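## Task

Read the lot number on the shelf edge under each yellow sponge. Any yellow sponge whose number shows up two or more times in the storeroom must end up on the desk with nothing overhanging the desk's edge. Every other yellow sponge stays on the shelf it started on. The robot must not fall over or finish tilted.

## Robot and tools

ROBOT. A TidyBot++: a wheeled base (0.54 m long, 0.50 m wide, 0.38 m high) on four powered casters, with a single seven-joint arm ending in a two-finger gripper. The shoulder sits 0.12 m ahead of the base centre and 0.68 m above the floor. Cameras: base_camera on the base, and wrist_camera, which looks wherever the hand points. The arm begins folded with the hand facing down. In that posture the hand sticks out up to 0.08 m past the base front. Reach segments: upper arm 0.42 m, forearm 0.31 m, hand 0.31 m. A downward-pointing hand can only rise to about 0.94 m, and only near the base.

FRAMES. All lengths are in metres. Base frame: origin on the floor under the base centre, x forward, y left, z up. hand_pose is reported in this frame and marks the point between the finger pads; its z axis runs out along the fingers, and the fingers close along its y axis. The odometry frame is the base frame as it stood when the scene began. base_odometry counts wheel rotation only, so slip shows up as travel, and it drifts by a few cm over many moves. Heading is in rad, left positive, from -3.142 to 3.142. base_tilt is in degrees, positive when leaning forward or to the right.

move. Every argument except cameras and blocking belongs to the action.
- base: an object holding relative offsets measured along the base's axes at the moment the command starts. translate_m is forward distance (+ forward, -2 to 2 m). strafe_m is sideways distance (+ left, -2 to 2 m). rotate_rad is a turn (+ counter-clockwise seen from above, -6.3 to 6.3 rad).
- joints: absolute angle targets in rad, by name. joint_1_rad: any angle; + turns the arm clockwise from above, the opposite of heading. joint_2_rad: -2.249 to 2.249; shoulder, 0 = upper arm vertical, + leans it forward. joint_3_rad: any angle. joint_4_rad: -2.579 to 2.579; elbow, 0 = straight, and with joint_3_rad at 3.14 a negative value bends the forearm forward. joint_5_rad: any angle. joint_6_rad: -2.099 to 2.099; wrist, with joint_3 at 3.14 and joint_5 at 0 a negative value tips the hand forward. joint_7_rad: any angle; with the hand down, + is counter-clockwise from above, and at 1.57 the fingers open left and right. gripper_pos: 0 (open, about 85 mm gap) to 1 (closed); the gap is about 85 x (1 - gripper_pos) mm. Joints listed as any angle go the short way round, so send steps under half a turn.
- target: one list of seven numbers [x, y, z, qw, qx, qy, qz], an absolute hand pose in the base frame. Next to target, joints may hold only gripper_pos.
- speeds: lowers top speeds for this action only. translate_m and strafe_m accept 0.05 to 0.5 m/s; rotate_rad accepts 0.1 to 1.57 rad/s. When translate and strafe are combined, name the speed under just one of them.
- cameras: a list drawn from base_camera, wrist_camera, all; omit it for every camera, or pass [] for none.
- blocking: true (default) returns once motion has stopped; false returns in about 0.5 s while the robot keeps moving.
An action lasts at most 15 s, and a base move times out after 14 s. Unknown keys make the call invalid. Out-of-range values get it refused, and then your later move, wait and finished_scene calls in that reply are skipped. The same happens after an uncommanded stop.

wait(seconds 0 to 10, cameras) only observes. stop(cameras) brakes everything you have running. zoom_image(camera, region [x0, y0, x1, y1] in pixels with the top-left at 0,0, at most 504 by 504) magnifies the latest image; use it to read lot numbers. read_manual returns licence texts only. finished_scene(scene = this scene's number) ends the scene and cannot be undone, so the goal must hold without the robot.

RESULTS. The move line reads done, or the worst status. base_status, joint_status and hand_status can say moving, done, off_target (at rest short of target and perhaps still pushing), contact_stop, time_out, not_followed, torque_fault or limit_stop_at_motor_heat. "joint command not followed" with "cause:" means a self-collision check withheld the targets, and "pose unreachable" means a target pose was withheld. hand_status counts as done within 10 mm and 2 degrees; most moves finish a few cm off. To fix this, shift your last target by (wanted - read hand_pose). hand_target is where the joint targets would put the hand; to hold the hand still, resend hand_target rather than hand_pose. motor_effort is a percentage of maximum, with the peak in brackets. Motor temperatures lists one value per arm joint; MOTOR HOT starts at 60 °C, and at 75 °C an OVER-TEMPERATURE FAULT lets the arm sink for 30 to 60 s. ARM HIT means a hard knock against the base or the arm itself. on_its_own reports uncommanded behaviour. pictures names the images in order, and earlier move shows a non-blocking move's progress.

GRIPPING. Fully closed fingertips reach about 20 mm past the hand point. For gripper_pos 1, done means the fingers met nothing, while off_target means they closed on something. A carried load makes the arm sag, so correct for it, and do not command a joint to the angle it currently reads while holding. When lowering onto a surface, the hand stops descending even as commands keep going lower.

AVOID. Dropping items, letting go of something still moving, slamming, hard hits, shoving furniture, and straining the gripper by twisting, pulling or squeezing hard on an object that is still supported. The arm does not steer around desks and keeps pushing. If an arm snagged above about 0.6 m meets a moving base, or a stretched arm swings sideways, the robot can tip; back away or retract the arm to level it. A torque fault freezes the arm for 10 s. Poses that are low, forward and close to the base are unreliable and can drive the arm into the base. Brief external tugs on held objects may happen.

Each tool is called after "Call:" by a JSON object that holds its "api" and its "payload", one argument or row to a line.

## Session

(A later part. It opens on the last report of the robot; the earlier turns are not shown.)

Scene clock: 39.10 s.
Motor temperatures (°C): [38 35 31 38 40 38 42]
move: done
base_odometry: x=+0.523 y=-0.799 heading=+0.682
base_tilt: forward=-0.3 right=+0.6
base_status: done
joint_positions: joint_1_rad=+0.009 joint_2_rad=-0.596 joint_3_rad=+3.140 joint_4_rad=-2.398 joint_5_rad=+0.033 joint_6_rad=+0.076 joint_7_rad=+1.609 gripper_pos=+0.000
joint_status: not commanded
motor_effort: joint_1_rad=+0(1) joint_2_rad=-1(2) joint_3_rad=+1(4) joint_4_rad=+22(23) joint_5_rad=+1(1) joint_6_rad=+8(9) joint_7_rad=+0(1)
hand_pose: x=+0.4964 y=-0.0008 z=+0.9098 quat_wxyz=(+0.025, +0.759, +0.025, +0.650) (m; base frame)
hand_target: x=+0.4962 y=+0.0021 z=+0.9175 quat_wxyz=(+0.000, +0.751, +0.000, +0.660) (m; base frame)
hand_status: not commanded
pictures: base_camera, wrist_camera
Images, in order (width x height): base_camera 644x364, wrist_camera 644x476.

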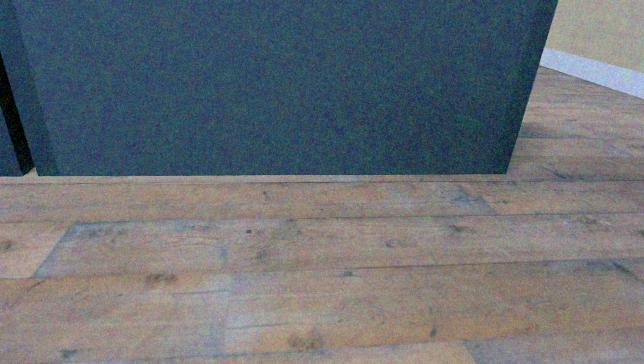

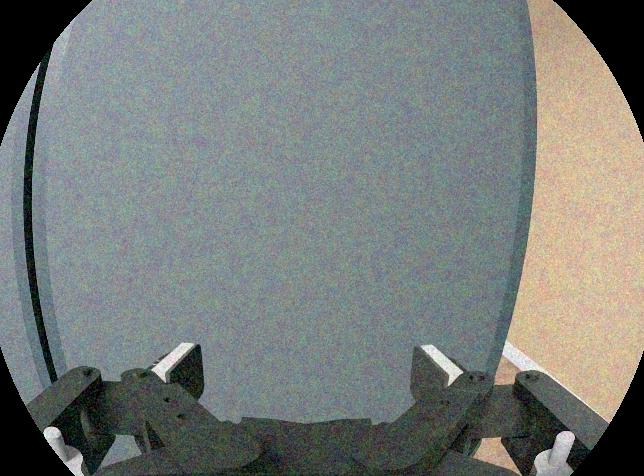

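Call:
{"api": "move", "payload": {
  "base": {"strafe_m": -0.4},
  "cameras": []
}}

Call:
{"api": "wait", "payload": {
  "seconds": 0.5
}}

Call:
{"api": "zoom_image", "payload": {
  "camera": "base_camera",
  "region": [244, 60, 444, 260]
}}

Call:
{"api": "zoom_image", "payload": {
  "camera": "base_camera",
  "region": [444, 20, 644, 200]
}}

Scene clock: 43.07 s.
Motor temperatures (°C): [38 35 31 38 40 38 42]
move: done
base_odometry: x=+0.775 y=-1.110 heading=+0.681
base_tilt: forward=-0.3 right=+0.6
base_status: done
joint_positions: joint_1_rad=+0.009 joint_2_rad=-0.596 joint_3_rad=+3.141 joint_4_rad=-2.398 joint_5_rad=+0.033 joint_6_rad=+0.076 joint_7_rad=+1.609 gripper_pos=+0.000
joint_status: not commanded
motor_effort: joint_1_rad=+0(1) joint_2_rad=-1(2) joint_3_rad=+1(2) joint_4_rad=+21(23) joint_5_rad=+1(1) joint_6_rad=+8(9) joint_7_rad=+0(1)
hand_pose: x=+0.4964 y=-0.0013 z=+0.9098 quat_wxyz=(+0.025, +0.759, +0.025, +0.650) (m; base frame)
hand_target: x=+0.4962 y=+0.0021 z=+0.9175 quat_wxyz=(+0.000, +0.751, +0.000, +0.660) (m; base frame)
hand_status: not commanded
pictures: none
No camera images: "cameras" was empty.

Scene clock: 43.57 s.
Motor temperatures (°C): [38 35 31 38 40 38 42]
base_odometry: x=+0.775 y=-1.110 heading=+0.681
base_tilt: forward=-0.3 right=+0.6
base_status: done
joint_positions: joint_1_rad=+0.009 joint_2_rad=-0.596 joint_3_rad=+3.141 joint_4_rad=-2.398 joint_5_rad=+0.033 joint_6_rad=+0.076 joint_7_rad=+1.609 gripper_pos=+0.000
joint_status: not commanded
motor_effort: joint_1_rad=+0(1) joint_2_rad=-1(2) joint_3_rad=+1(2) joint_4_rad=+22(23) joint_5_rad=+1(1) joint_6_rad=+8(9) joint_7_rad=+0(1)
hand_pose: x=+0.4964 y=-0.0013 z=+0.9098 quat_wxyz=(+0.025, +0.759, +0.025, +0.650) (m; base frame)
hand_target: x=+0.4962 y=+0.0021 z=+0.9175 quat_wxyz=(+0.000, +0.751, +0.000, +0.660) (m; base frame)
hand_status: not commanded
wait: 0.50 s; at rest by 0.27 s
pictures: base_camera, wrist_camera
Images, in order (width x height): base_camera 644x364, wrist_camera 644x476.

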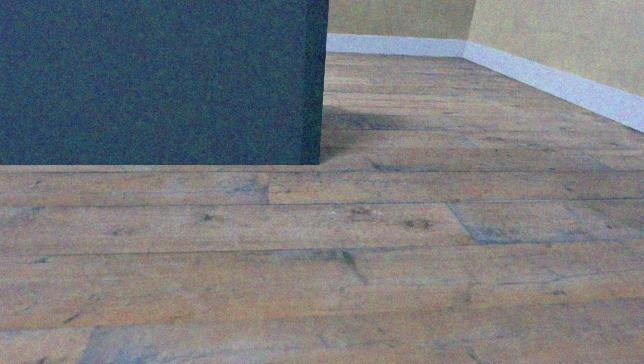

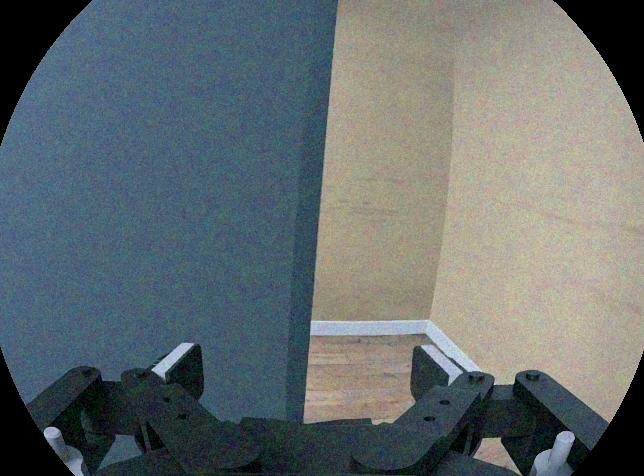

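Scaled by 2.520.

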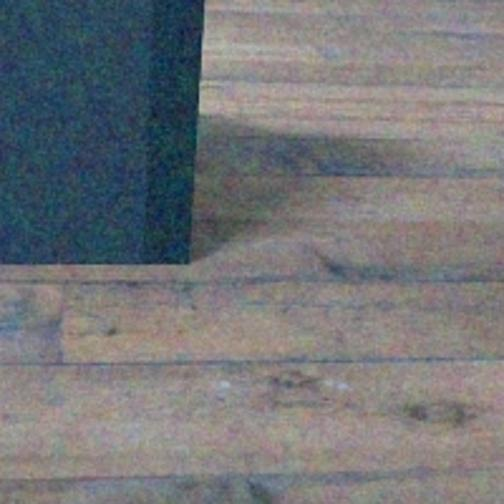

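Scaled by 2.520.

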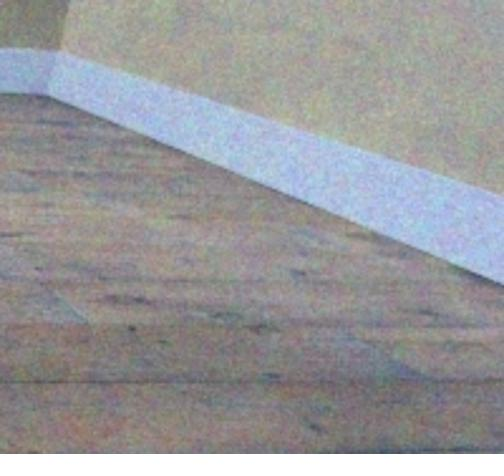

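Call:
{"api": "move", "payload": {
  "base": {"strafe_m": -0.425},
  "cameras": []
}}

Call:
{"api": "wait", "payload": {
  "seconds": 0.5
}}

Scene clock: 46.10 s.
Motor temperatures (°C): [38 35 31 38 40 38 42]
move: done
base_odometry: x=+1.043 y=-1.440 heading=+0.680
base_tilt: forward=-0.4 right=+0.6
base_status: done
joint_positions: joint_1_rad=+0.009 joint_2_rad=-0.596 joint_3_rad=+3.142 joint_4_rad=-2.398 joint_5_rad=+0.033 joint_6_rad=+0.076 joint_7_rad=+1.609 gripper_pos=+0.000
joint_status: not commanded
motor_effort: joint_1_rad=+0(1) joint_2_rad=+0(2) joint_3_rad=+1(2) joint_4_rad=+22(23) joint_5_rad=+1(1) joint_6_rad=+8(9) joint_7_rad=+0(1)
hand_pose: x=+0.4965 y=-0.0017 z=+0.9098 quat_wxyz=(+0.025, +0.760, +0.024, +0.650) (m; base frame)
hand_target: x=+0.4962 y=+0.0021 z=+0.9175 quat_wxyz=(+0.000, +0.751, +0.000, +0.660) (m; base frame)
hand_status: not commanded
pictures: none
No camera images: "cameras" was empty.

Scene clock: 46.60 s.
Motor temperatures (°C): [38 35 31 38 40 38 42]
base_odometry: x=+1.043 y=-1.440 heading=+0.680
base_tilt: forward=-0.4 right=+0.6
base_status: done
joint_positions: joint_1_rad=+0.009 joint_2_rad=-0.596 joint_3_rad=+3.142 joint_4_rad=-2.398 joint_5_rad=+0.033 joint_6_rad=+0.076 joint_7_rad=+1.609 gripper_pos=+0.000
joint_status: not commanded
motor_effort: joint_1_rad=+0(1) joint_2_rad=-1(2) joint_3_rad=+1(2) joint_4_rad=+22(23) joint_5_rad=+1(1) joint_6_rad=+9(9) joint_7_rad=+0(1)
hand_pose: x=+0.4965 y=-0.0017 z=+0.9098 quat_wxyz=(+0.025, +0.760, +0.024, +0.650) (m; base frame)
hand_target: x=+0.4962 y=+0.0021 z=+0.9175 quat_wxyz=(+0.000, +0.751, +0.000, +0.660) (m; base frame)
hand_status: not commanded
wait: 0.50 s; at rest by 0.27 s
pictures: base_camera, wrist_camera
Images, in order (width x height): base_camera 644x364, wrist_camera 644x476.

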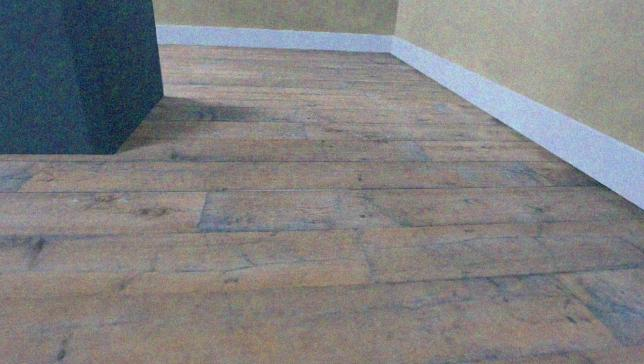

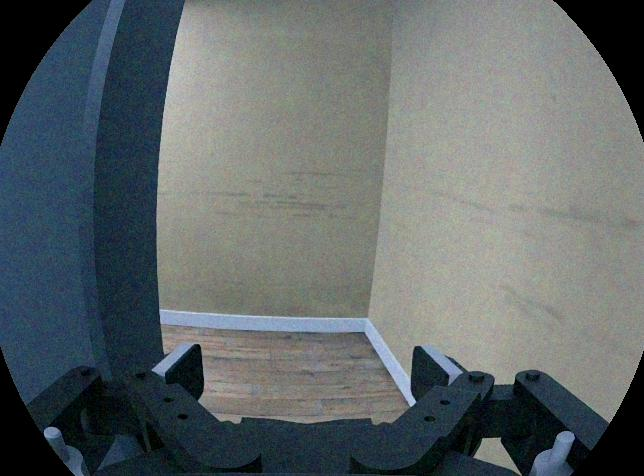

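Call:
{"api": "move", "payload": {
  "base": {"rotate_rad": 0.105},
  "cameras": []
}}

Call:
{"api": "move", "payload": {
  "base": {"strafe_m": -0.1},
  "cameras": []
}}

Call:
{"api": "wait", "payload": {
  "seconds": 0.5
}}

Scene clock: 49.50 s.
Motor temperatures (°C): [38 35 31 38 40 38 42]
move: done
base_odometry: x=+1.043 y=-1.440 heading=+0.785
base_tilt: forward=-0.3 right=+0.6
base_status: done
joint_positions: joint_1_rad=+0.009 joint_2_rad=-0.596 joint_3_rad=+3.142 joint_4_rad=-2.398 joint_5_rad=+0.033 joint_6_rad=+0.076 joint_7_rad=+1.609 gripper_pos=+0.000
joint_status: not commanded
motor_effort: joint_1_rad=+0(2) joint_2_rad=+0(1) joint_3_rad=+1(2) joint_4_rad=+22(22) joint_5_rad=+1(1) joint_6_rad=+8(9) joint_7_rad=+0(1)
hand_pose: x=+0.4965 y=-0.0015 z=+0.9098 quat_wxyz=(+0.025, +0.760, +0.024, +0.650) (m; base frame)
hand_target: x=+0.4962 y=+0.0021 z=+0.9175 quat_wxyz=(+0.000, +0.751, +0.000, +0.660) (m; base frame)
hand_status: not commanded
pictures: none
No camera images: "cameras" was empty.

Scene clock: 50.63 s.
Motor temperatures (°C): [38 35 31 38 40 38 42]
move: done
base_odometry: x=+1.114 y=-1.511 heading=+0.786
base_tilt: forward=-0.4 right=+0.6
base_status: done
joint_positions: joint_1_rad=+0.009 joint_2_rad=-0.596 joint_3_rad=+3.143 joint_4_rad=-2.398 joint_5_rad=+0.033 joint_6_rad=+0.076 joint_7_rad=+1.609 gripper_pos=+0.000
joint_status: not commanded
motor_effort: joint_1_rad=+0(1) joint_2_rad=-1(1) joint_3_rad=+1(3) joint_4_rad=+22(23) joint_5_rad=+0(1) joint_6_rad=+9(9) joint_7_rad=+0(1)
hand_pose: x=+0.4965 y=-0.0018 z=+0.9098 quat_wxyz=(+0.025, +0.760, +0.024, +0.650) (m; base frame)
hand_target: x=+0.4962 y=+0.0021 z=+0.9175 quat_wxyz=(+0.000, +0.751, +0.000, +0.660) (m; base frame)
hand_status: not commanded
pictures: none
No camera images: "cameras" was empty.

Scene clock: 51.13 s.
Motor temperatures (°C): [38 35 31 38 40 38 42]
base_odometry: x=+1.114 y=-1.511 heading=+0.786
base_tilt: forward=-0.4 right=+0.6
base_status: done
joint_positions: joint_1_rad=+0.009 joint_2_rad=-0.596 joint_3_rad=+3.143 joint_4_rad=-2.398 joint_5_rad=+0.033 joint_6_rad=+0.076 joint_7_rad=+1.609 gripper_pos=+0.000
joint_status: not commanded
motor_effort: joint_1_rad=+0(1) joint_2_rad=+0(1) joint_3_rad=+1(3) joint_4_rad=+22(23) joint_5_rad=+1(1) joint_6_rad=+9(9) joint_7_rad=+0(1)
hand_pose: x=+0.4965 y=-0.0018 z=+0.9098 quat_wxyz=(+0.025, +0.760, +0.024, +0.650) (m; base frame)
hand_target: x=+0.4962 y=+0.0021 z=+0.9175 quat_wxyz=(+0.000, +0.751, +0.000, +0.660) (m; base frame)
hand_status: not commanded
wait: 0.50 s; at rest by 0.27 s
pictures: base_camera, wrist_camera
Images, in order (width x height): base_camera 644x364, wrist_camera 644x476.

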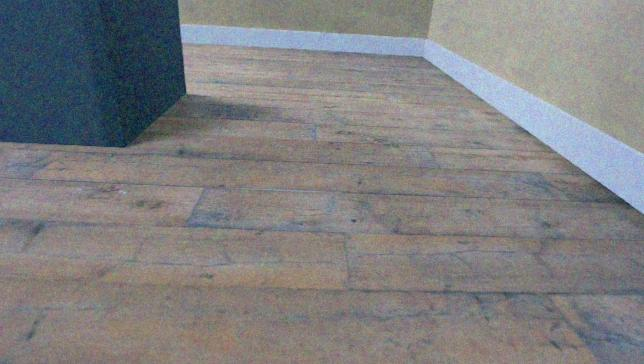

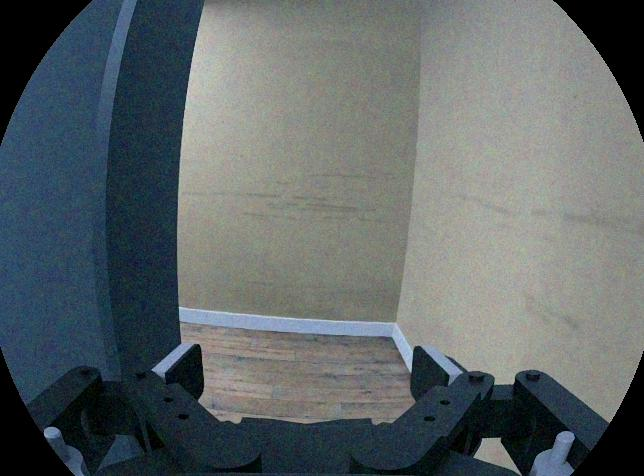

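Call:
{"api": "move", "payload": {
  "base": {"translate_m": 0.6},
  "cameras": []
}}

Call:
{"api": "wait", "payload": {
  "seconds": 0.5
}}

Scene clock: 53.63 s.
Motor temperatures (°C): [38 35 31 38 40 38 42]
move: done
base_odometry: x=+1.538 y=-1.086 heading=+0.785
base_tilt: forward=-0.3 right=+0.6
base_status: done
joint_positions: joint_1_rad=+0.009 joint_2_rad=-0.593 joint_3_rad=+3.143 joint_4_rad=-2.398 joint_5_rad=+0.033 joint_6_rad=+0.076 joint_7_rad=+1.609 gripper_pos=+0.000
joint_status: not commanded
motor_effort: joint_1_rad=+0(1) joint_2_rad=-1(5) joint_3_rad=+1(2) joint_4_rad=+22(23) joint_5_rad=+1(1) joint_6_rad=+9(10) joint_7_rad=+0(1)
hand_pose: x=+0.4970 y=-0.0019 z=+0.9089 quat_wxyz=(+0.025, +0.760, +0.024, +0.649) (m; base frame)
hand_target: x=+0.4962 y=+0.0021 z=+0.9175 quat_wxyz=(+0.000, +0.751, +0.000, +0.660) (m; base frame)
hand_status: not commanded
pictures: none
No camera images: "cameras" was empty.

Scene clock: 54.13 s.
Motor temperatures (°C): [38 35 31 38 40 38 42]
base_odometry: x=+1.538 y=-1.086 heading=+0.785
base_tilt: forward=-0.4 right=+0.6
base_status: done
joint_positions: joint_1_rad=+0.009 joint_2_rad=-0.593 joint_3_rad=+3.143 joint_4_rad=-2.398 joint_5_rad=+0.033 joint_6_rad=+0.076 joint_7_rad=+1.609 gripper_pos=+0.000
joint_status: not commanded
motor_effort: joint_1_rad=-1(1) joint_2_rad=-1(5) joint_3_rad=+1(2) joint_4_rad=+22(23) joint_5_rad=+1(1) joint_6_rad=+9(10) joint_7_rad=+0(1)
hand_pose: x=+0.4970 y=-0.0019 z=+0.9089 quat_wxyz=(+0.025, +0.760, +0.024, +0.649) (m; base frame)
hand_target: x=+0.4962 y=+0.0021 z=+0.9175 quat_wxyz=(+0.000, +0.751, +0.000, +0.660) (m; base frame)
hand_status: not commanded
wait: 0.50 s; at rest by 0.27 s
pictures: base_camera, wrist_camera
Images, in order (width x height): base_camera 644x364, wrist_camera 644x476.

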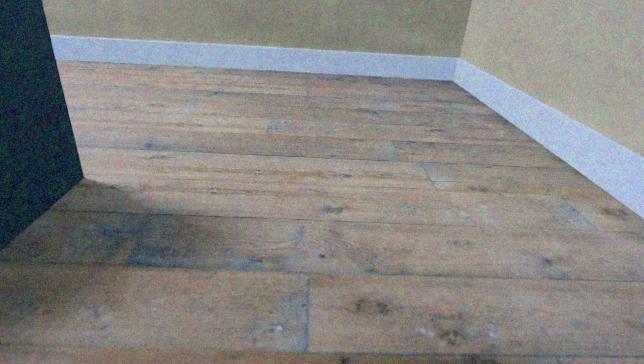

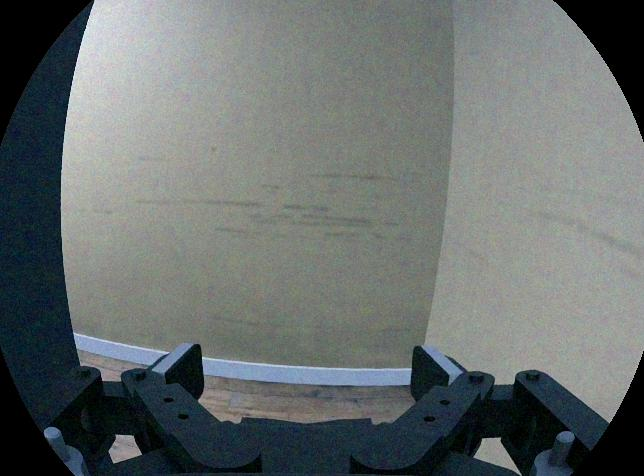

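Call:
{"api": "move", "payload": {
  "joints": {"joint_1_rad": 0.0, "joint_2_rad": -0.6, "joint_3_rad": 3.14, "joint_4_rad": -2.512, "joint_5_rad": 0.0, "joint_6_rad": -0.9, "joint_7_rad": 1.57},
  "cameras": []
}}

Call:
{"api": "move", "payload": {
  "base": {"rotate_rad": 1.571},
  "cameras": []
}}

Call:
{"api": "wait", "payload": {
  "seconds": 0.4
}}

Scene clock: 56.67 s.
Motor temperatures (°C): [38 35 31 38 40 38 42]
move: done
base_odometry: x=+1.538 y=-1.086 heading=+0.785
base_tilt: forward=-0.3 right=+0.6
base_status: not commanded
joint_positions: joint_1_rad=+0.009 joint_2_rad=-0.593 joint_3_rad=+3.143 joint_4_rad=-2.493 joint_5_rad=+0.033 joint_6_rad=-0.846 joint_7_rad=+1.609 gripper_pos=+0.000
joint_status: all done
motor_effort: joint_1_rad=+0(2) joint_2_rad=+3(3) joint_3_rad=+1(1) joint_4_rad=+18(23) joint_5_rad=+1(2) joint_6_rad=+4(9) joint_7_rad=+0(1)
hand_pose: x=+0.3013 y=-0.0083 z=+0.6420 quat_wxyz=(+0.019, +0.980, +0.022, +0.196) (m; base frame)
hand_target: x=+0.2784 y=+0.0015 z=+0.6293 quat_wxyz=(+0.000, +0.986, +0.000, +0.164) (m; base frame)
hand_status: not commanded
pictures: none
No camera images: "cameras" was empty.

Scene clock: 58.97 s.
Motor temperatures (°C): [38 35 31 38 40 38 42]
move: done
base_odometry: x=+1.538 y=-1.086 heading=+2.356
base_tilt: forward=-0.3 right=+0.6
base_status: done
joint_positions: joint_1_rad=+0.009 joint_2_rad=-0.593 joint_3_rad=+3.143 joint_4_rad=-2.493 joint_5_rad=+0.033 joint_6_rad=-0.846 joint_7_rad=+1.609 gripper_pos=+0.000
joint_status: not commanded
motor_effort: joint_1_rad=+0(1) joint_2_rad=+3(3) joint_3_rad=+1(1) joint_4_rad=+18(19) joint_5_rad=+1(1) joint_6_rad=+3(4) joint_7_rad=+0(1)
hand_pose: x=+0.3013 y=-0.0083 z=+0.6420 quat_wxyz=(+0.019, +0.980, +0.022, +0.196) (m; base frame)
hand_target: x=+0.2784 y=+0.0015 z=+0.6293 quat_wxyz=(+0.000, +0.986, +0.000, +0.164) (m; base frame)
hand_status: not commanded
pictures: none
No camera images: "cameras" was empty.

Scene clock: 59.37 s.
Motor temperatures (°C): [38 35 31 38 40 38 42]
base_odometry: x=+1.538 y=-1.086 heading=+2.356
base_tilt: forward=-0.3 right=+0.6
base_status: done
joint_positions: joint_1_rad=+0.009 joint_2_rad=-0.593 joint_3_rad=+3.143 joint_4_rad=-2.493 joint_5_rad=+0.033 joint_6_rad=-0.846 joint_7_rad=+1.609 gripper_pos=+0.000
joint_status: not commanded
motor_effort: joint_1_rad=+0(1) joint_2_rad=+3(3) joint_3_rad=+1(1) joint_4_rad=+18(19) joint_5_rad=+1(1) joint_6_rad=+4(4) joint_7_rad=+0(1)
hand_pose: x=+0.3013 y=-0.0083 z=+0.6420 quat_wxyz=(+0.019, +0.980, +0.022, +0.196) (m; base frame)
hand_target: x=+0.2784 y=+0.0015 z=+0.6293 quat_wxyz=(+0.000, +0.986, +0.000, +0.164) (m; base frame)
hand_status: not commanded
wait: 0.40 s; at rest by 0.27 s
pictures: base_camera, wrist_camera
Images, in order (width x height): base_camera 644x364, wrist_camera 644x476.

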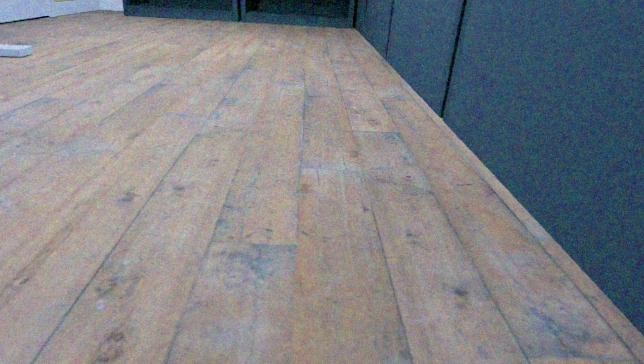

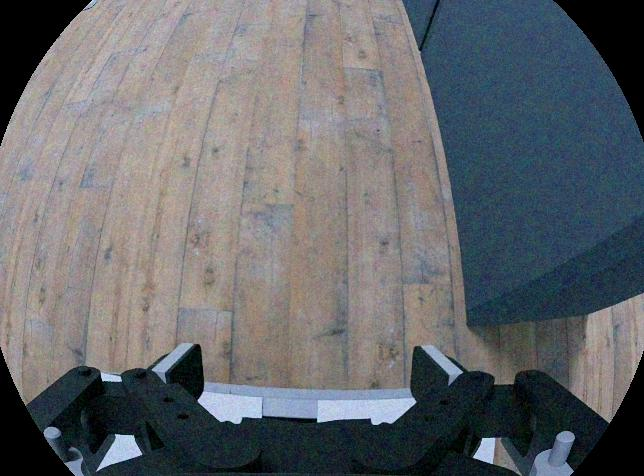

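Call:
{"api": "move", "payload": {
  "base": {"strafe_m": -0.9},
  "cameras": []
}}

Call:
{"api": "wait", "payload": {
  "seconds": 0.4
}}

Scene clock: 62.23 s.
Motor temperatures (°C): [38 35 31 38 40 38 42]
move: done
base_odometry: x=+2.175 y=-0.450 heading=+2.357
base_tilt: forward=-0.4 right=+0.6
base_status: done
joint_positions: joint_1_rad=+0.009 joint_2_rad=-0.593 joint_3_rad=+3.143 joint_4_rad=-2.493 joint_5_rad=+0.033 joint_6_rad=-0.846 joint_7_rad=+1.609 gripper_pos=+0.000
joint_status: not commanded
motor_effort: joint_1_rad=+0(1) joint_2_rad=+3(4) joint_3_rad=+1(2) joint_4_rad=+18(19) joint_5_rad=+1(2) joint_6_rad=+3(5) joint_7_rad=+0(1)
hand_pose: x=+0.3013 y=-0.0083 z=+0.6420 quat_wxyz=(+0.019, +0.980, +0.022, +0.196) (m; base frame)
hand_target: x=+0.2784 y=+0.0015 z=+0.6293 quat_wxyz=(+0.000, +0.986, +0.000, +0.164) (m; base frame)
hand_status: not commanded
pictures: none
No camera images: "cameras" was empty.

Scene clock: 62.63 s.
Motor temperatures (°C): [38 35 31 38 40 38 42]
base_odometry: x=+2.175 y=-0.450 heading=+2.357
base_tilt: forward=-0.4 right=+0.6
base_status: done
joint_positions: joint_1_rad=+0.009 joint_2_rad=-0.593 joint_3_rad=+3.143 joint_4_rad=-2.493 joint_5_rad=+0.033 joint_6_rad=-0.846 joint_7_rad=+1.609 gripper_pos=+0.000
joint_status: not commanded
motor_effort: joint_1_rad=-1(1) joint_2_rad=+3(4) joint_3_rad=+1(2) joint_4_rad=+19(19) joint_5_rad=+1(2) joint_6_rad=+3(5) joint_7_rad=+0(1)
hand_pose: x=+0.3013 y=-0.0083 z=+0.6420 quat_wxyz=(+0.019, +0.980, +0.022, +0.196) (m; base frame)
hand_target: x=+0.2784 y=+0.0015 z=+0.6293 quat_wxyz=(+0.000, +0.986, +0.000, +0.164) (m; base frame)
hand_status: not commanded
wait: 0.40 s; at rest by 0.27 s
pictures: base_camera, wrist_camera
Images, in order (width x height): base_camera 644x364, wrist_camera 644x476.

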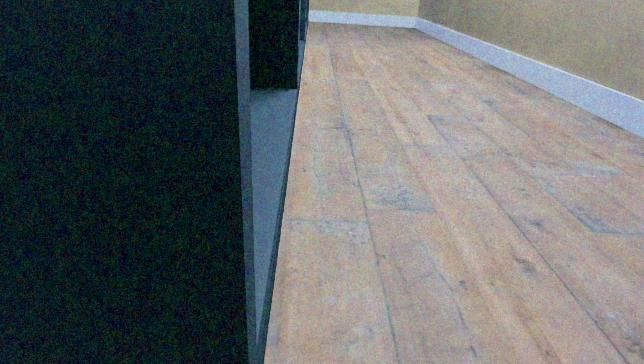

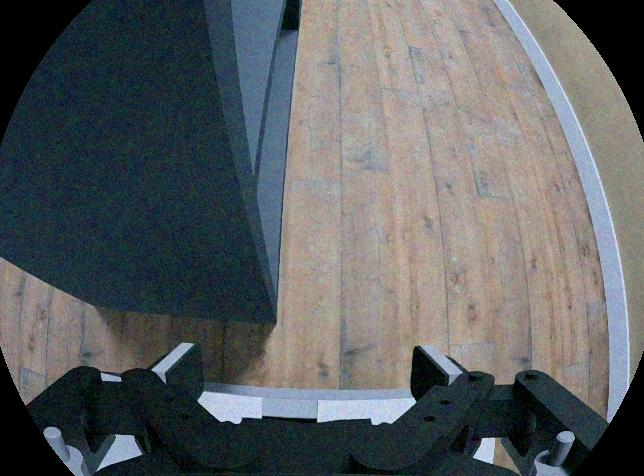

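Call:
{"api": "move", "payload": {
  "base": {"strafe_m": -0.33},
  "cameras": []
}}

Call:
{"api": "wait", "payload": {
  "seconds": 0.4
}}

Scene clock: 64.70 s.
Motor temperatures (°C): [38 35 31 38 40 38 42]
move: done
base_odometry: x=+2.408 y=-0.217 heading=+2.358
base_tilt: forward=-0.3 right=+0.6
base_status: done
joint_positions: joint_1_rad=+0.009 joint_2_rad=-0.593 joint_3_rad=+3.143 joint_4_rad=-2.493 joint_5_rad=+0.033 joint_6_rad=-0.846 joint_7_rad=+1.609 gripper_pos=+0.000
joint_status: not commanded
motor_effort: joint_1_rad=-1(1) joint_2_rad=+3(3) joint_3_rad=+1(2) joint_4_rad=+18(19) joint_5_rad=+1(2) joint_6_rad=+4(4) joint_7_rad=+0(1)
hand_pose: x=+0.3013 y=-0.0083 z=+0.6420 quat_wxyz=(+0.019, +0.980, +0.022, +0.196) (m; base frame)
hand_target: x=+0.2784 y=+0.0015 z=+0.6293 quat_wxyz=(+0.000, +0.986, +0.000, +0.164) (m; base frame)
hand_status: not commanded
pictures: none
No camera images: "cameras" was empty.

Scene clock: 65.10 s.
Motor temperatures (°C): [38 35 31 38 40 38 42]
base_odometry: x=+2.408 y=-0.217 heading=+2.358
base_tilt: forward=-0.3 right=+0.6
base_status: done
joint_positions: joint_1_rad=+0.009 joint_2_rad=-0.593 joint_3_rad=+3.143 joint_4_rad=-2.493 joint_5_rad=+0.033 joint_6_rad=-0.846 joint_7_rad=+1.609 gripper_pos=+0.000
joint_status: not commanded
motor_effort: joint_1_rad=+0(1) joint_2_rad=+3(3) joint_3_rad=+1(2) joint_4_rad=+18(19) joint_5_rad=+1(2) joint_6_rad=+4(4) joint_7_rad=+0(1)
hand_pose: x=+0.3013 y=-0.0083 z=+0.6420 quat_wxyz=(+0.019, +0.980, +0.022, +0.196) (m; base frame)
hand_target: x=+0.2784 y=+0.0015 z=+0.6293 quat_wxyz=(+0.000, +0.986, +0.000, +0.164) (m; base frame)
hand_status: not commanded
wait: 0.40 s; at rest by 0.27 s
pictures: base_camera, wrist_camera
Images, in order (width x height): base_camera 644x364, wrist_camera 644x476.

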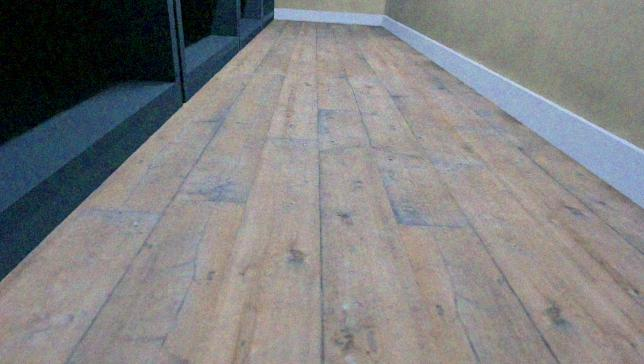

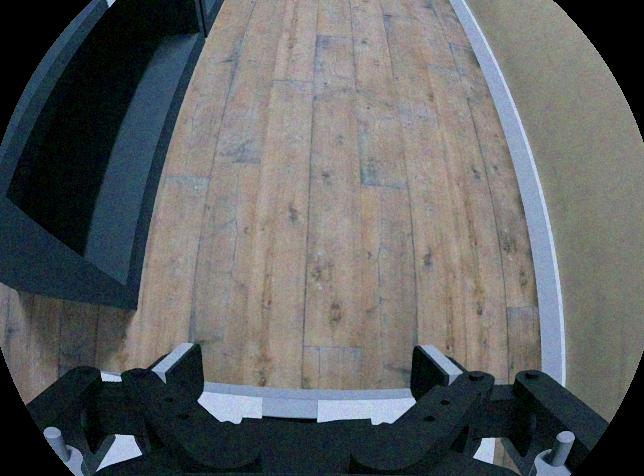

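Call:
{"api": "move", "payload": {
  "base": {"translate_m": 0.7},
  "joints": {"joint_2_rad": -0.9, "joint_4_rad": -2.45, "joint_6_rad": -0.02},
  "cameras": ["base_camera", "wrist_camera"]
}}

Call:
{"api": "move", "payload": {
  "joints": {"joint_1_rad": -1.3},
  "cameras": ["base_camera", "wrist_camera"]
}}

Scene clock: 68.00 s.
Motor temperatures (°C): [38 35 31 38 40 38 42]
move: done
base_odometry: x=+1.912 y=+0.278 heading=+2.357
base_tilt: forward=-0.3 right=+0.6
base_status: done
joint_positions: joint_1_rad=+0.009 joint_2_rad=-0.887 joint_3_rad=+3.143 joint_4_rad=-2.462 joint_5_rad=+0.033 joint_6_rad=-0.081 joint_7_rad=+1.609 gripper_pos=+0.000
joint_status: all done
motor_effort: joint_1_rad=+0(1) joint_2_rad=+7(9) joint_3_rad=+1(1) joint_4_rad=+23(23) joint_5_rad=+1(1) joint_6_rad=+8(10) joint_7_rad=+0(1)
hand_pose: x=+0.4173 y=-0.0027 z=+0.9198 quat_wxyz=(+0.028, +0.736, +0.022, +0.676) (m; base frame)
hand_target: x=+0.4150 y=+0.0020 z=+0.9501 quat_wxyz=(+0.000, +0.707, +0.001, +0.707) (m; base frame)
hand_status: not commanded
pictures: base_camera, wrist_camera
Images, in order (width x height): base_camera 644x364, wrist_camera 644x476.

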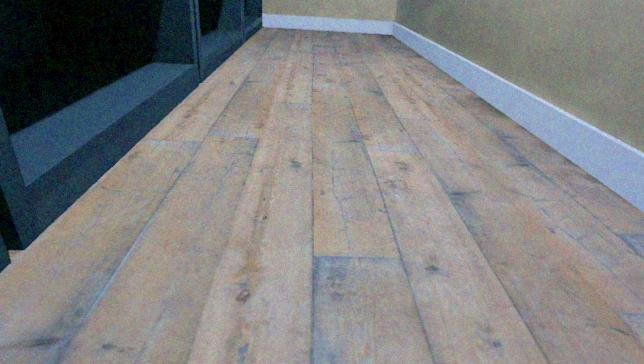

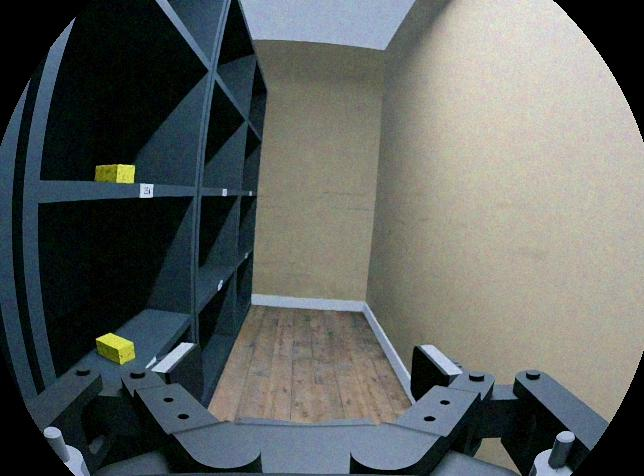

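Scene clock: 70.57 s.
Motor temperatures (°C): [38 35 31 38 40 38 42]
move: done
base_odometry: x=+1.912 y=+0.278 heading=+2.357
base_tilt: forward=-0.3 right=+0.6
base_status: not commanded
joint_positions: joint_1_rad=-1.282 joint_2_rad=-0.887 joint_3_rad=+3.143 joint_4_rad=-2.462 joint_5_rad=+0.033 joint_6_rad=-0.080 joint_7_rad=+1.609 gripper_pos=+0.000
joint_status: all done
motor_effort: joint_1_rad=+0(2) joint_2_rad=+6(7) joint_3_rad=+1(1) joint_4_rad=+23(24) joint_5_rad=+1(1) joint_6_rad=+8(9) joint_7_rad=+0(1)
hand_pose: x=+0.2041 y=+0.2860 z=+0.9200 quat_wxyz=(-0.384, +0.575, +0.460, +0.557) (m; base frame)
hand_target: x=+0.1963 y=+0.2857 z=+0.9501 quat_wxyz=(-0.428, +0.562, +0.428, +0.563) (m; base frame)
hand_status: not commanded
pictures: base_camera, wrist_camera
Images, in order (width x height): base_camera 644x364, wrist_camera 644x476.

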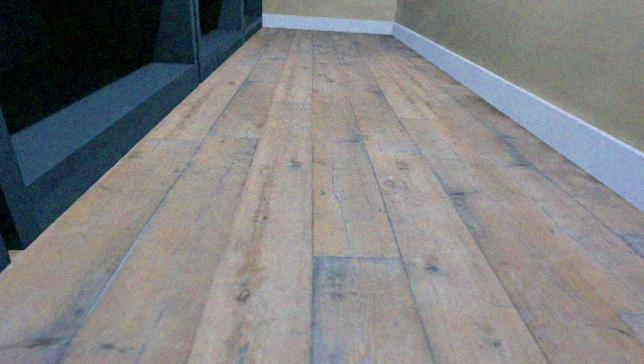

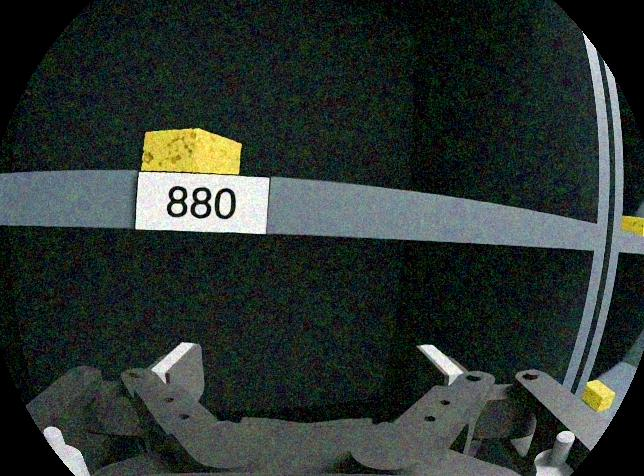

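Call:
{"api": "move", "payload": {
  "joints": {"joint_6_rad": -0.6},
  "cameras": ["wrist_camera"]
}}

Scene clock: 72.13 s.
Motor temperatures (°C): [38 35 31 38 40 38 42]
move: done
base_odometry: x=+1.912 y=+0.278 heading=+2.357
base_tilt: forward=-0.3 right=+0.6
base_status: not commanded
joint_positions: joint_1_rad=-1.282 joint_2_rad=-0.887 joint_3_rad=+3.143 joint_4_rad=-2.457 joint_5_rad=+0.033 joint_6_rad=-0.558 joint_7_rad=+1.609 gripper_pos=+0.000
joint_status: all done
motor_effort: joint_1_rad=-1(1) joint_2_rad=+8(8) joint_3_rad=+1(1) joint_4_rad=+21(24) joint_5_rad=+1(1) joint_6_rad=+8(10) joint_7_rad=+0(1)
hand_pose: x=+0.1953 y=+0.2407 z=+0.7834 quat_wxyz=(-0.271, +0.686, +0.542, +0.403) (m; base frame)
hand_target: x=+0.1829 y=+0.2367 z=+0.7795 quat_wxyz=(-0.288, +0.700, +0.533, +0.379) (m; base frame)
hand_status: not commanded
pictures: wrist_camera
Images, in order (width x height): wrist_camera 644x476.

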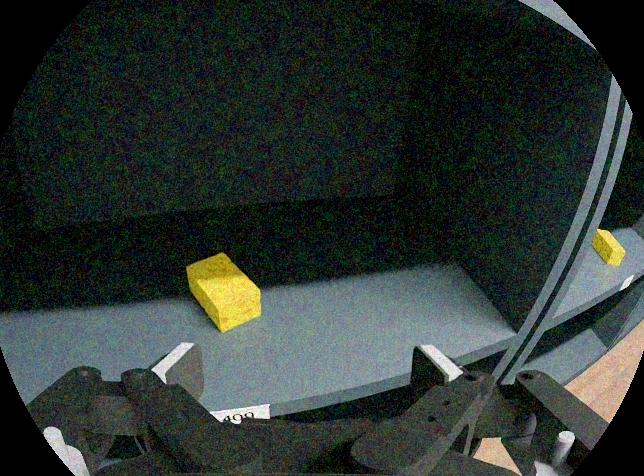

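Call:
{"api": "move", "payload": {
  "joints": {"joint_6_rad": -0.95},
  "cameras": ["wrist_camera"]
}}

Call:
{"api": "zoom_image", "payload": {
  "camera": "wrist_camera",
  "region": [180, 260, 300, 380]
}}

Scene clock: 73.70 s.
Motor temperatures (°C): [38 35 31 38 40 38 42]
move: done
base_odometry: x=+1.912 y=+0.278 heading=+2.357
base_tilt: forward=-0.3 right=+0.6
base_status: not commanded
joint_positions: joint_1_rad=-1.282 joint_2_rad=-0.887 joint_3_rad=+3.143 joint_4_rad=-2.455 joint_5_rad=+0.033 joint_6_rad=-0.902 joint_7_rad=+1.609 gripper_pos=+0.000
joint_status: all done
motor_effort: joint_1_rad=+0(1) joint_2_rad=+9(9) joint_3_rad=+1(1) joint_4_rad=+21(23) joint_5_rad=+1(1) joint_6_rad=+5(8) joint_7_rad=+0(1)
hand_pose: x=+0.1776 y=+0.1722 z=+0.7048 quat_wxyz=(-0.179, +0.743, +0.583, +0.277) (m; base frame)
hand_target: x=+0.1632 y=+0.1652 z=+0.7005 quat_wxyz=(-0.191, +0.755, +0.575, +0.251) (m; base frame)
hand_status: not commanded
pictures: wrist_camera
Images, in order (width x height): wrist_camera 644x476.

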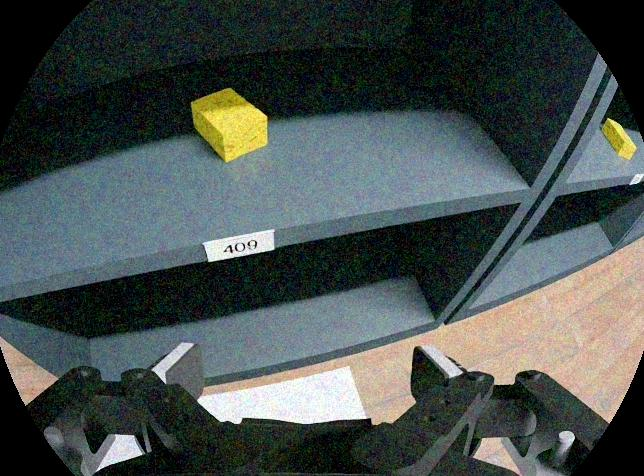

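Scaled by 4.200.

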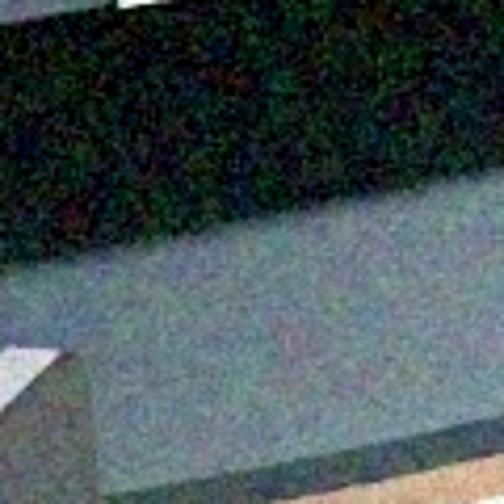

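Call:
{"api": "zoom_image", "payload": {
  "camera": "wrist_camera",
  "region": [190, 215, 290, 275]
}}

Call:
{"api": "move", "payload": {
  "base": {"translate_m": 0.75},
  "cameras": ["base_camera", "wrist_camera"]
}}

Scaled by 5.040.

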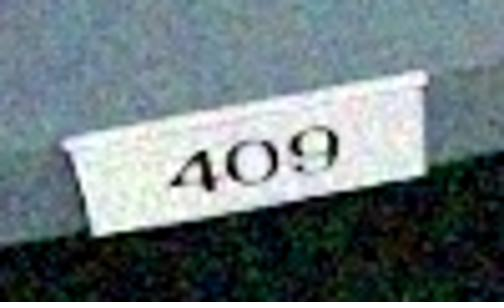

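Scene clock: 76.37 s.
Motor temperatures (°C): [38 35 31 38 40 38 42]
move: done
base_odometry: x=+1.382 y=+0.808 heading=+2.357
base_tilt: forward=-0.4 right=+0.6
base_status: done
joint_positions: joint_1_rad=-1.285 joint_2_rad=-0.887 joint_3_rad=+3.143 joint_4_rad=-2.455 joint_5_rad=+0.033 joint_6_rad=-0.902 joint_7_rad=+1.609 gripper_pos=+0.000
joint_status: not commanded
motor_effort: joint_1_rad=+0(2) joint_2_rad=+8(10) joint_3_rad=+1(2) joint_4_rad=+20(21) joint_5_rad=+1(2) joint_6_rad=+5(7) joint_7_rad=+0(1)
hand_pose: x=+0.1769 y=+0.1724 z=+0.7048 quat_wxyz=(-0.180, +0.742, +0.584, +0.276) (m; base frame)
hand_target: x=+0.1632 y=+0.1652 z=+0.7005 quat_wxyz=(-0.191, +0.755, +0.575, +0.251) (m; base frame)
hand_status: not commanded
pictures: base_camera, wrist_camera
Images, in order (width x height): base_camera 644x364, wrist_camera 644x476.

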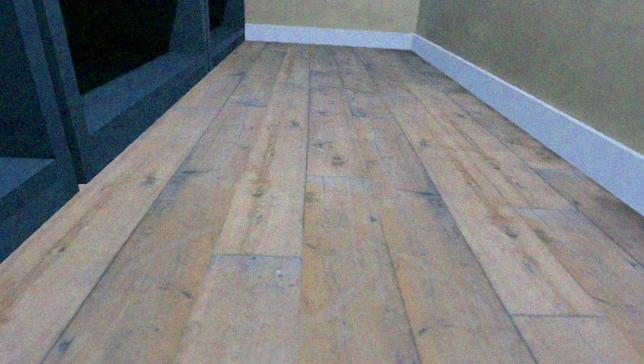

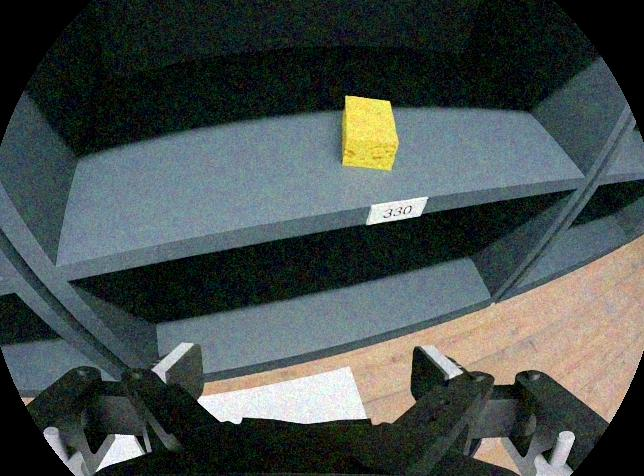

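Call:
{"api": "move", "payload": {
  "joints": {"joint_6_rad": -0.05},
  "cameras": ["wrist_camera"]
}}

Call:
{"api": "move", "payload": {
  "base": {"translate_m": 0.8},
  "cameras": ["base_camera", "wrist_camera"]
}}

Call:
{"api": "move", "payload": {
  "joints": {"joint_6_rad": -0.95},
  "cameras": ["wrist_camera"]
}}

Scene clock: 78.17 s.
Motor temperatures (°C): [38 35 31 38 40 38 42]
move: done
base_odometry: x=+1.382 y=+0.808 heading=+2.357
base_tilt: forward=-0.3 right=+0.6
base_status: not commanded
joint_positions: joint_1_rad=-1.285 joint_2_rad=-0.887 joint_3_rad=+3.143 joint_4_rad=-2.453 joint_5_rad=+0.033 joint_6_rad=-0.106 joint_7_rad=+1.609 gripper_pos=+0.000
joint_status: all done
motor_effort: joint_1_rad=-1(1) joint_2_rad=+6(9) joint_3_rad=+1(1) joint_4_rad=+22(24) joint_5_rad=+1(1) joint_6_rad=+9(9) joint_7_rad=+0(1)
hand_pose: x=+0.2031 y=+0.2857 z=+0.9178 quat_wxyz=(-0.381, +0.579, +0.464, +0.552) (m; base frame)
hand_target: x=+0.1962 y=+0.2856 z=+0.9408 quat_wxyz=(-0.422, +0.571, +0.435, +0.555) (m; base frame)
hand_status: not commanded
pictures: wrist_camera
Images, in order (width x height): wrist_camera 644x476.

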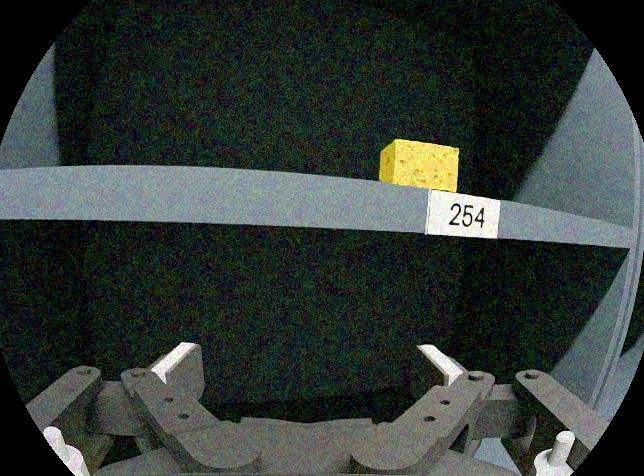

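Scene clock: 80.70 s.
Motor temperatures (°C): [38 35 31 38 40 38 42]
move: done
base_odometry: x=+0.815 y=+1.373 heading=+2.357
base_tilt: forward=-0.3 right=+0.6
base_status: done
joint_positions: joint_1_rad=-1.286 joint_2_rad=-0.888 joint_3_rad=+3.143 joint_4_rad=-2.453 joint_5_rad=+0.033 joint_6_rad=-0.106 joint_7_rad=+1.609 gripper_pos=+0.000
joint_status: not commanded
motor_effort: joint_1_rad=-1(1) joint_2_rad=+7(9) joint_3_rad=+1(2) joint_4_rad=+23(23) joint_5_rad=+1(1) joint_6_rad=+9(9) joint_7_rad=+0(1)
hand_pose: x=+0.2030 y=+0.2857 z=+0.9178 quat_wxyz=(-0.382, +0.578, +0.464, +0.552) (m; base frame)
hand_target: x=+0.1962 y=+0.2856 z=+0.9408 quat_wxyz=(-0.422, +0.571, +0.435, +0.555) (m; base frame)
hand_status: not commanded
pictures: base_camera, wrist_camera
Images, in order (width x height): base_camera 644x364, wrist_camera 644x476.

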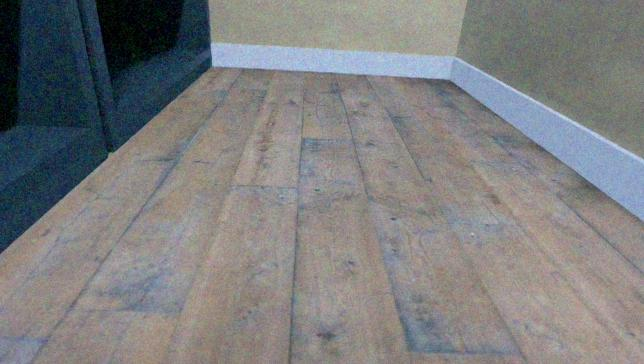

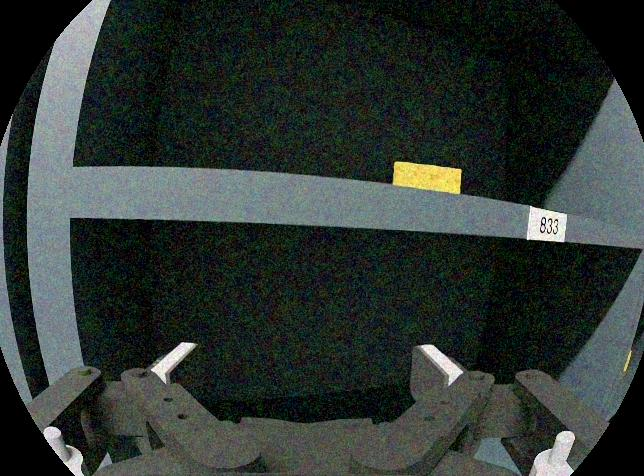

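Scene clock: 82.27 s.
Motor temperatures (°C): [38 35 31 38 40 38 42]
move: done
base_odometry: x=+0.815 y=+1.373 heading=+2.357
base_tilt: forward=-0.3 right=+0.6
base_status: not commanded
joint_positions: joint_1_rad=-1.286 joint_2_rad=-0.888 joint_3_rad=+3.143 joint_4_rad=-2.452 joint_5_rad=+0.033 joint_6_rad=-0.899 joint_7_rad=+1.609 gripper_pos=+0.000
joint_status: all done
motor_effort: joint_1_rad=+0(1) joint_2_rad=+8(9) joint_3_rad=+1(1) joint_4_rad=+21(23) joint_5_rad=+1(1) joint_6_rad=+6(9) joint_7_rad=+0(1)
hand_pose: x=+0.1772 y=+0.1739 z=+0.7072 quat_wxyz=(-0.182, +0.741, +0.584, +0.279) (m; base frame)
hand_target: x=+0.1632 y=+0.1652 z=+0.7005 quat_wxyz=(-0.191, +0.755, +0.575, +0.251) (m; base frame)
hand_status: not commanded
pictures: wrist_camera
Images, in order (width x height): wrist_camera 644x476.

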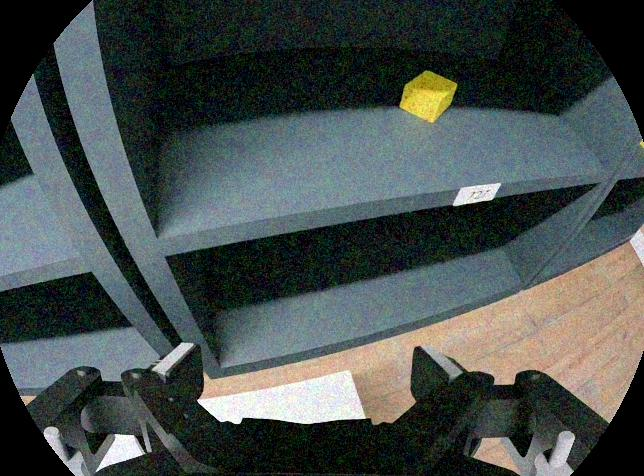

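Call:
{"api": "zoom_image", "payload": {
  "camera": "wrist_camera",
  "region": [430, 165, 530, 225]
}}

Call:
{"api": "move", "payload": {
  "base": {"translate_m": 0.85},
  "cameras": ["base_camera", "wrist_camera"]
}}

Call:
{"api": "move", "payload": {
  "joints": {"joint_6_rad": -0.05},
  "cameras": ["wrist_camera"]
}}

Scaled by 5.040.

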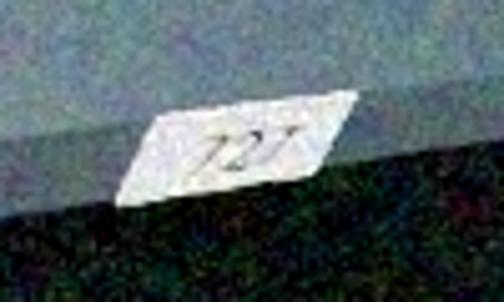

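Scene clock: 85.07 s.
Motor temperatures (°C): [38 35 31 38 40 38 42]
move: done
base_odometry: x=+0.214 y=+1.974 heading=+2.357
base_tilt: forward=-0.3 right=+0.6
base_status: done
joint_positions: joint_1_rad=-1.287 joint_2_rad=-0.888 joint_3_rad=+3.143 joint_4_rad=-2.452 joint_5_rad=+0.033 joint_6_rad=-0.899 joint_7_rad=+1.609 gripper_pos=+0.000
joint_status: not commanded
motor_effort: joint_1_rad=-1(1) joint_2_rad=+9(10) joint_3_rad=+1(2) joint_4_rad=+21(22) joint_5_rad=+1(2) joint_6_rad=+5(6) joint_7_rad=+0(1)
hand_pose: x=+0.1770 y=+0.1740 z=+0.7072 quat_wxyz=(-0.182, +0.740, +0.584, +0.279) (m; base frame)
hand_target: x=+0.1632 y=+0.1652 z=+0.7005 quat_wxyz=(-0.191, +0.755, +0.575, +0.251) (m; base frame)
hand_status: not commanded
pictures: base_camera, wrist_camera
Images, in order (width x height): base_camera 644x364, wrist_camera 644x476.

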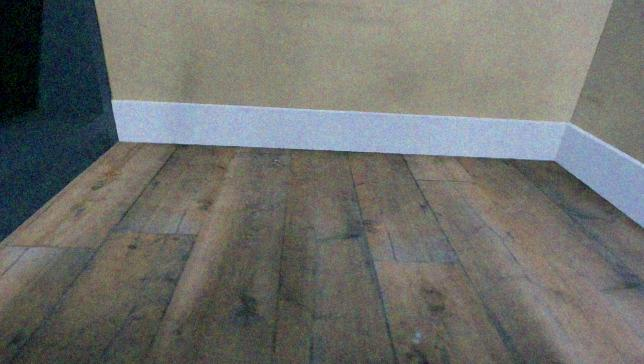

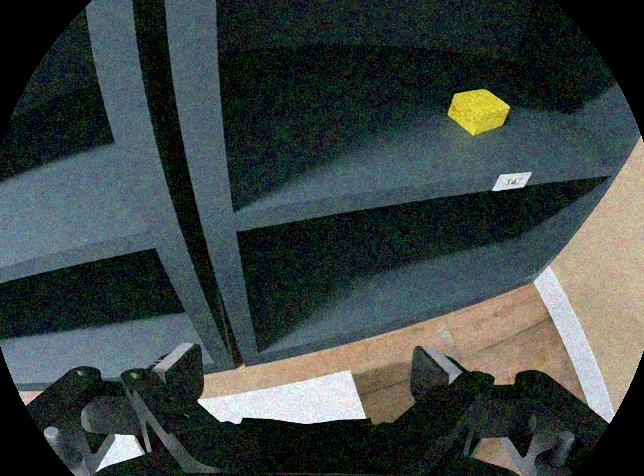

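Scene clock: 86.63 s.
Motor temperatures (°C): [38 35 31 38 40 38 42]
move: done
base_odometry: x=+0.214 y=+1.974 heading=+2.357
base_tilt: forward=-0.3 right=+0.6
base_status: not commanded
joint_positions: joint_1_rad=-1.287 joint_2_rad=-0.888 joint_3_rad=+3.143 joint_4_rad=-2.451 joint_5_rad=+0.033 joint_6_rad=-0.106 joint_7_rad=+1.609 gripper_pos=+0.000
joint_status: all done
motor_effort: joint_1_rad=+0(1) joint_2_rad=+6(9) joint_3_rad=+1(1) joint_4_rad=+23(24) joint_5_rad=+1(1) joint_6_rad=+9(9) joint_7_rad=+0(0)
hand_pose: x=+0.2026 y=+0.2858 z=+0.9194 quat_wxyz=(-0.382, +0.578, +0.464, +0.552) (m; base frame)
hand_target: x=+0.1962 y=+0.2856 z=+0.9408 quat_wxyz=(-0.422, +0.571, +0.435, +0.555) (m; base frame)
hand_status: not commanded
pictures: wrist_camera
Images, in order (width x height): wrist_camera 644x476.

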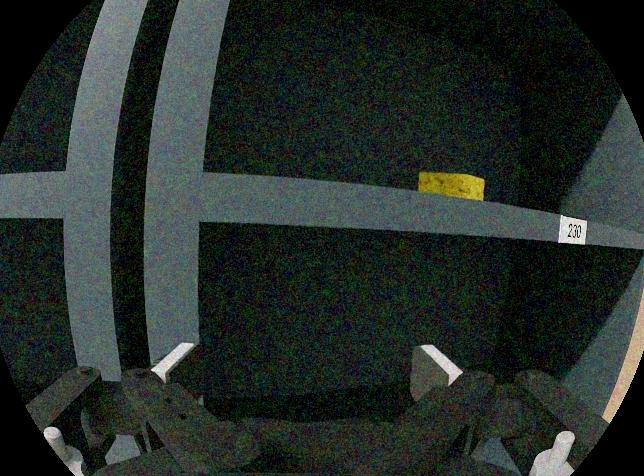

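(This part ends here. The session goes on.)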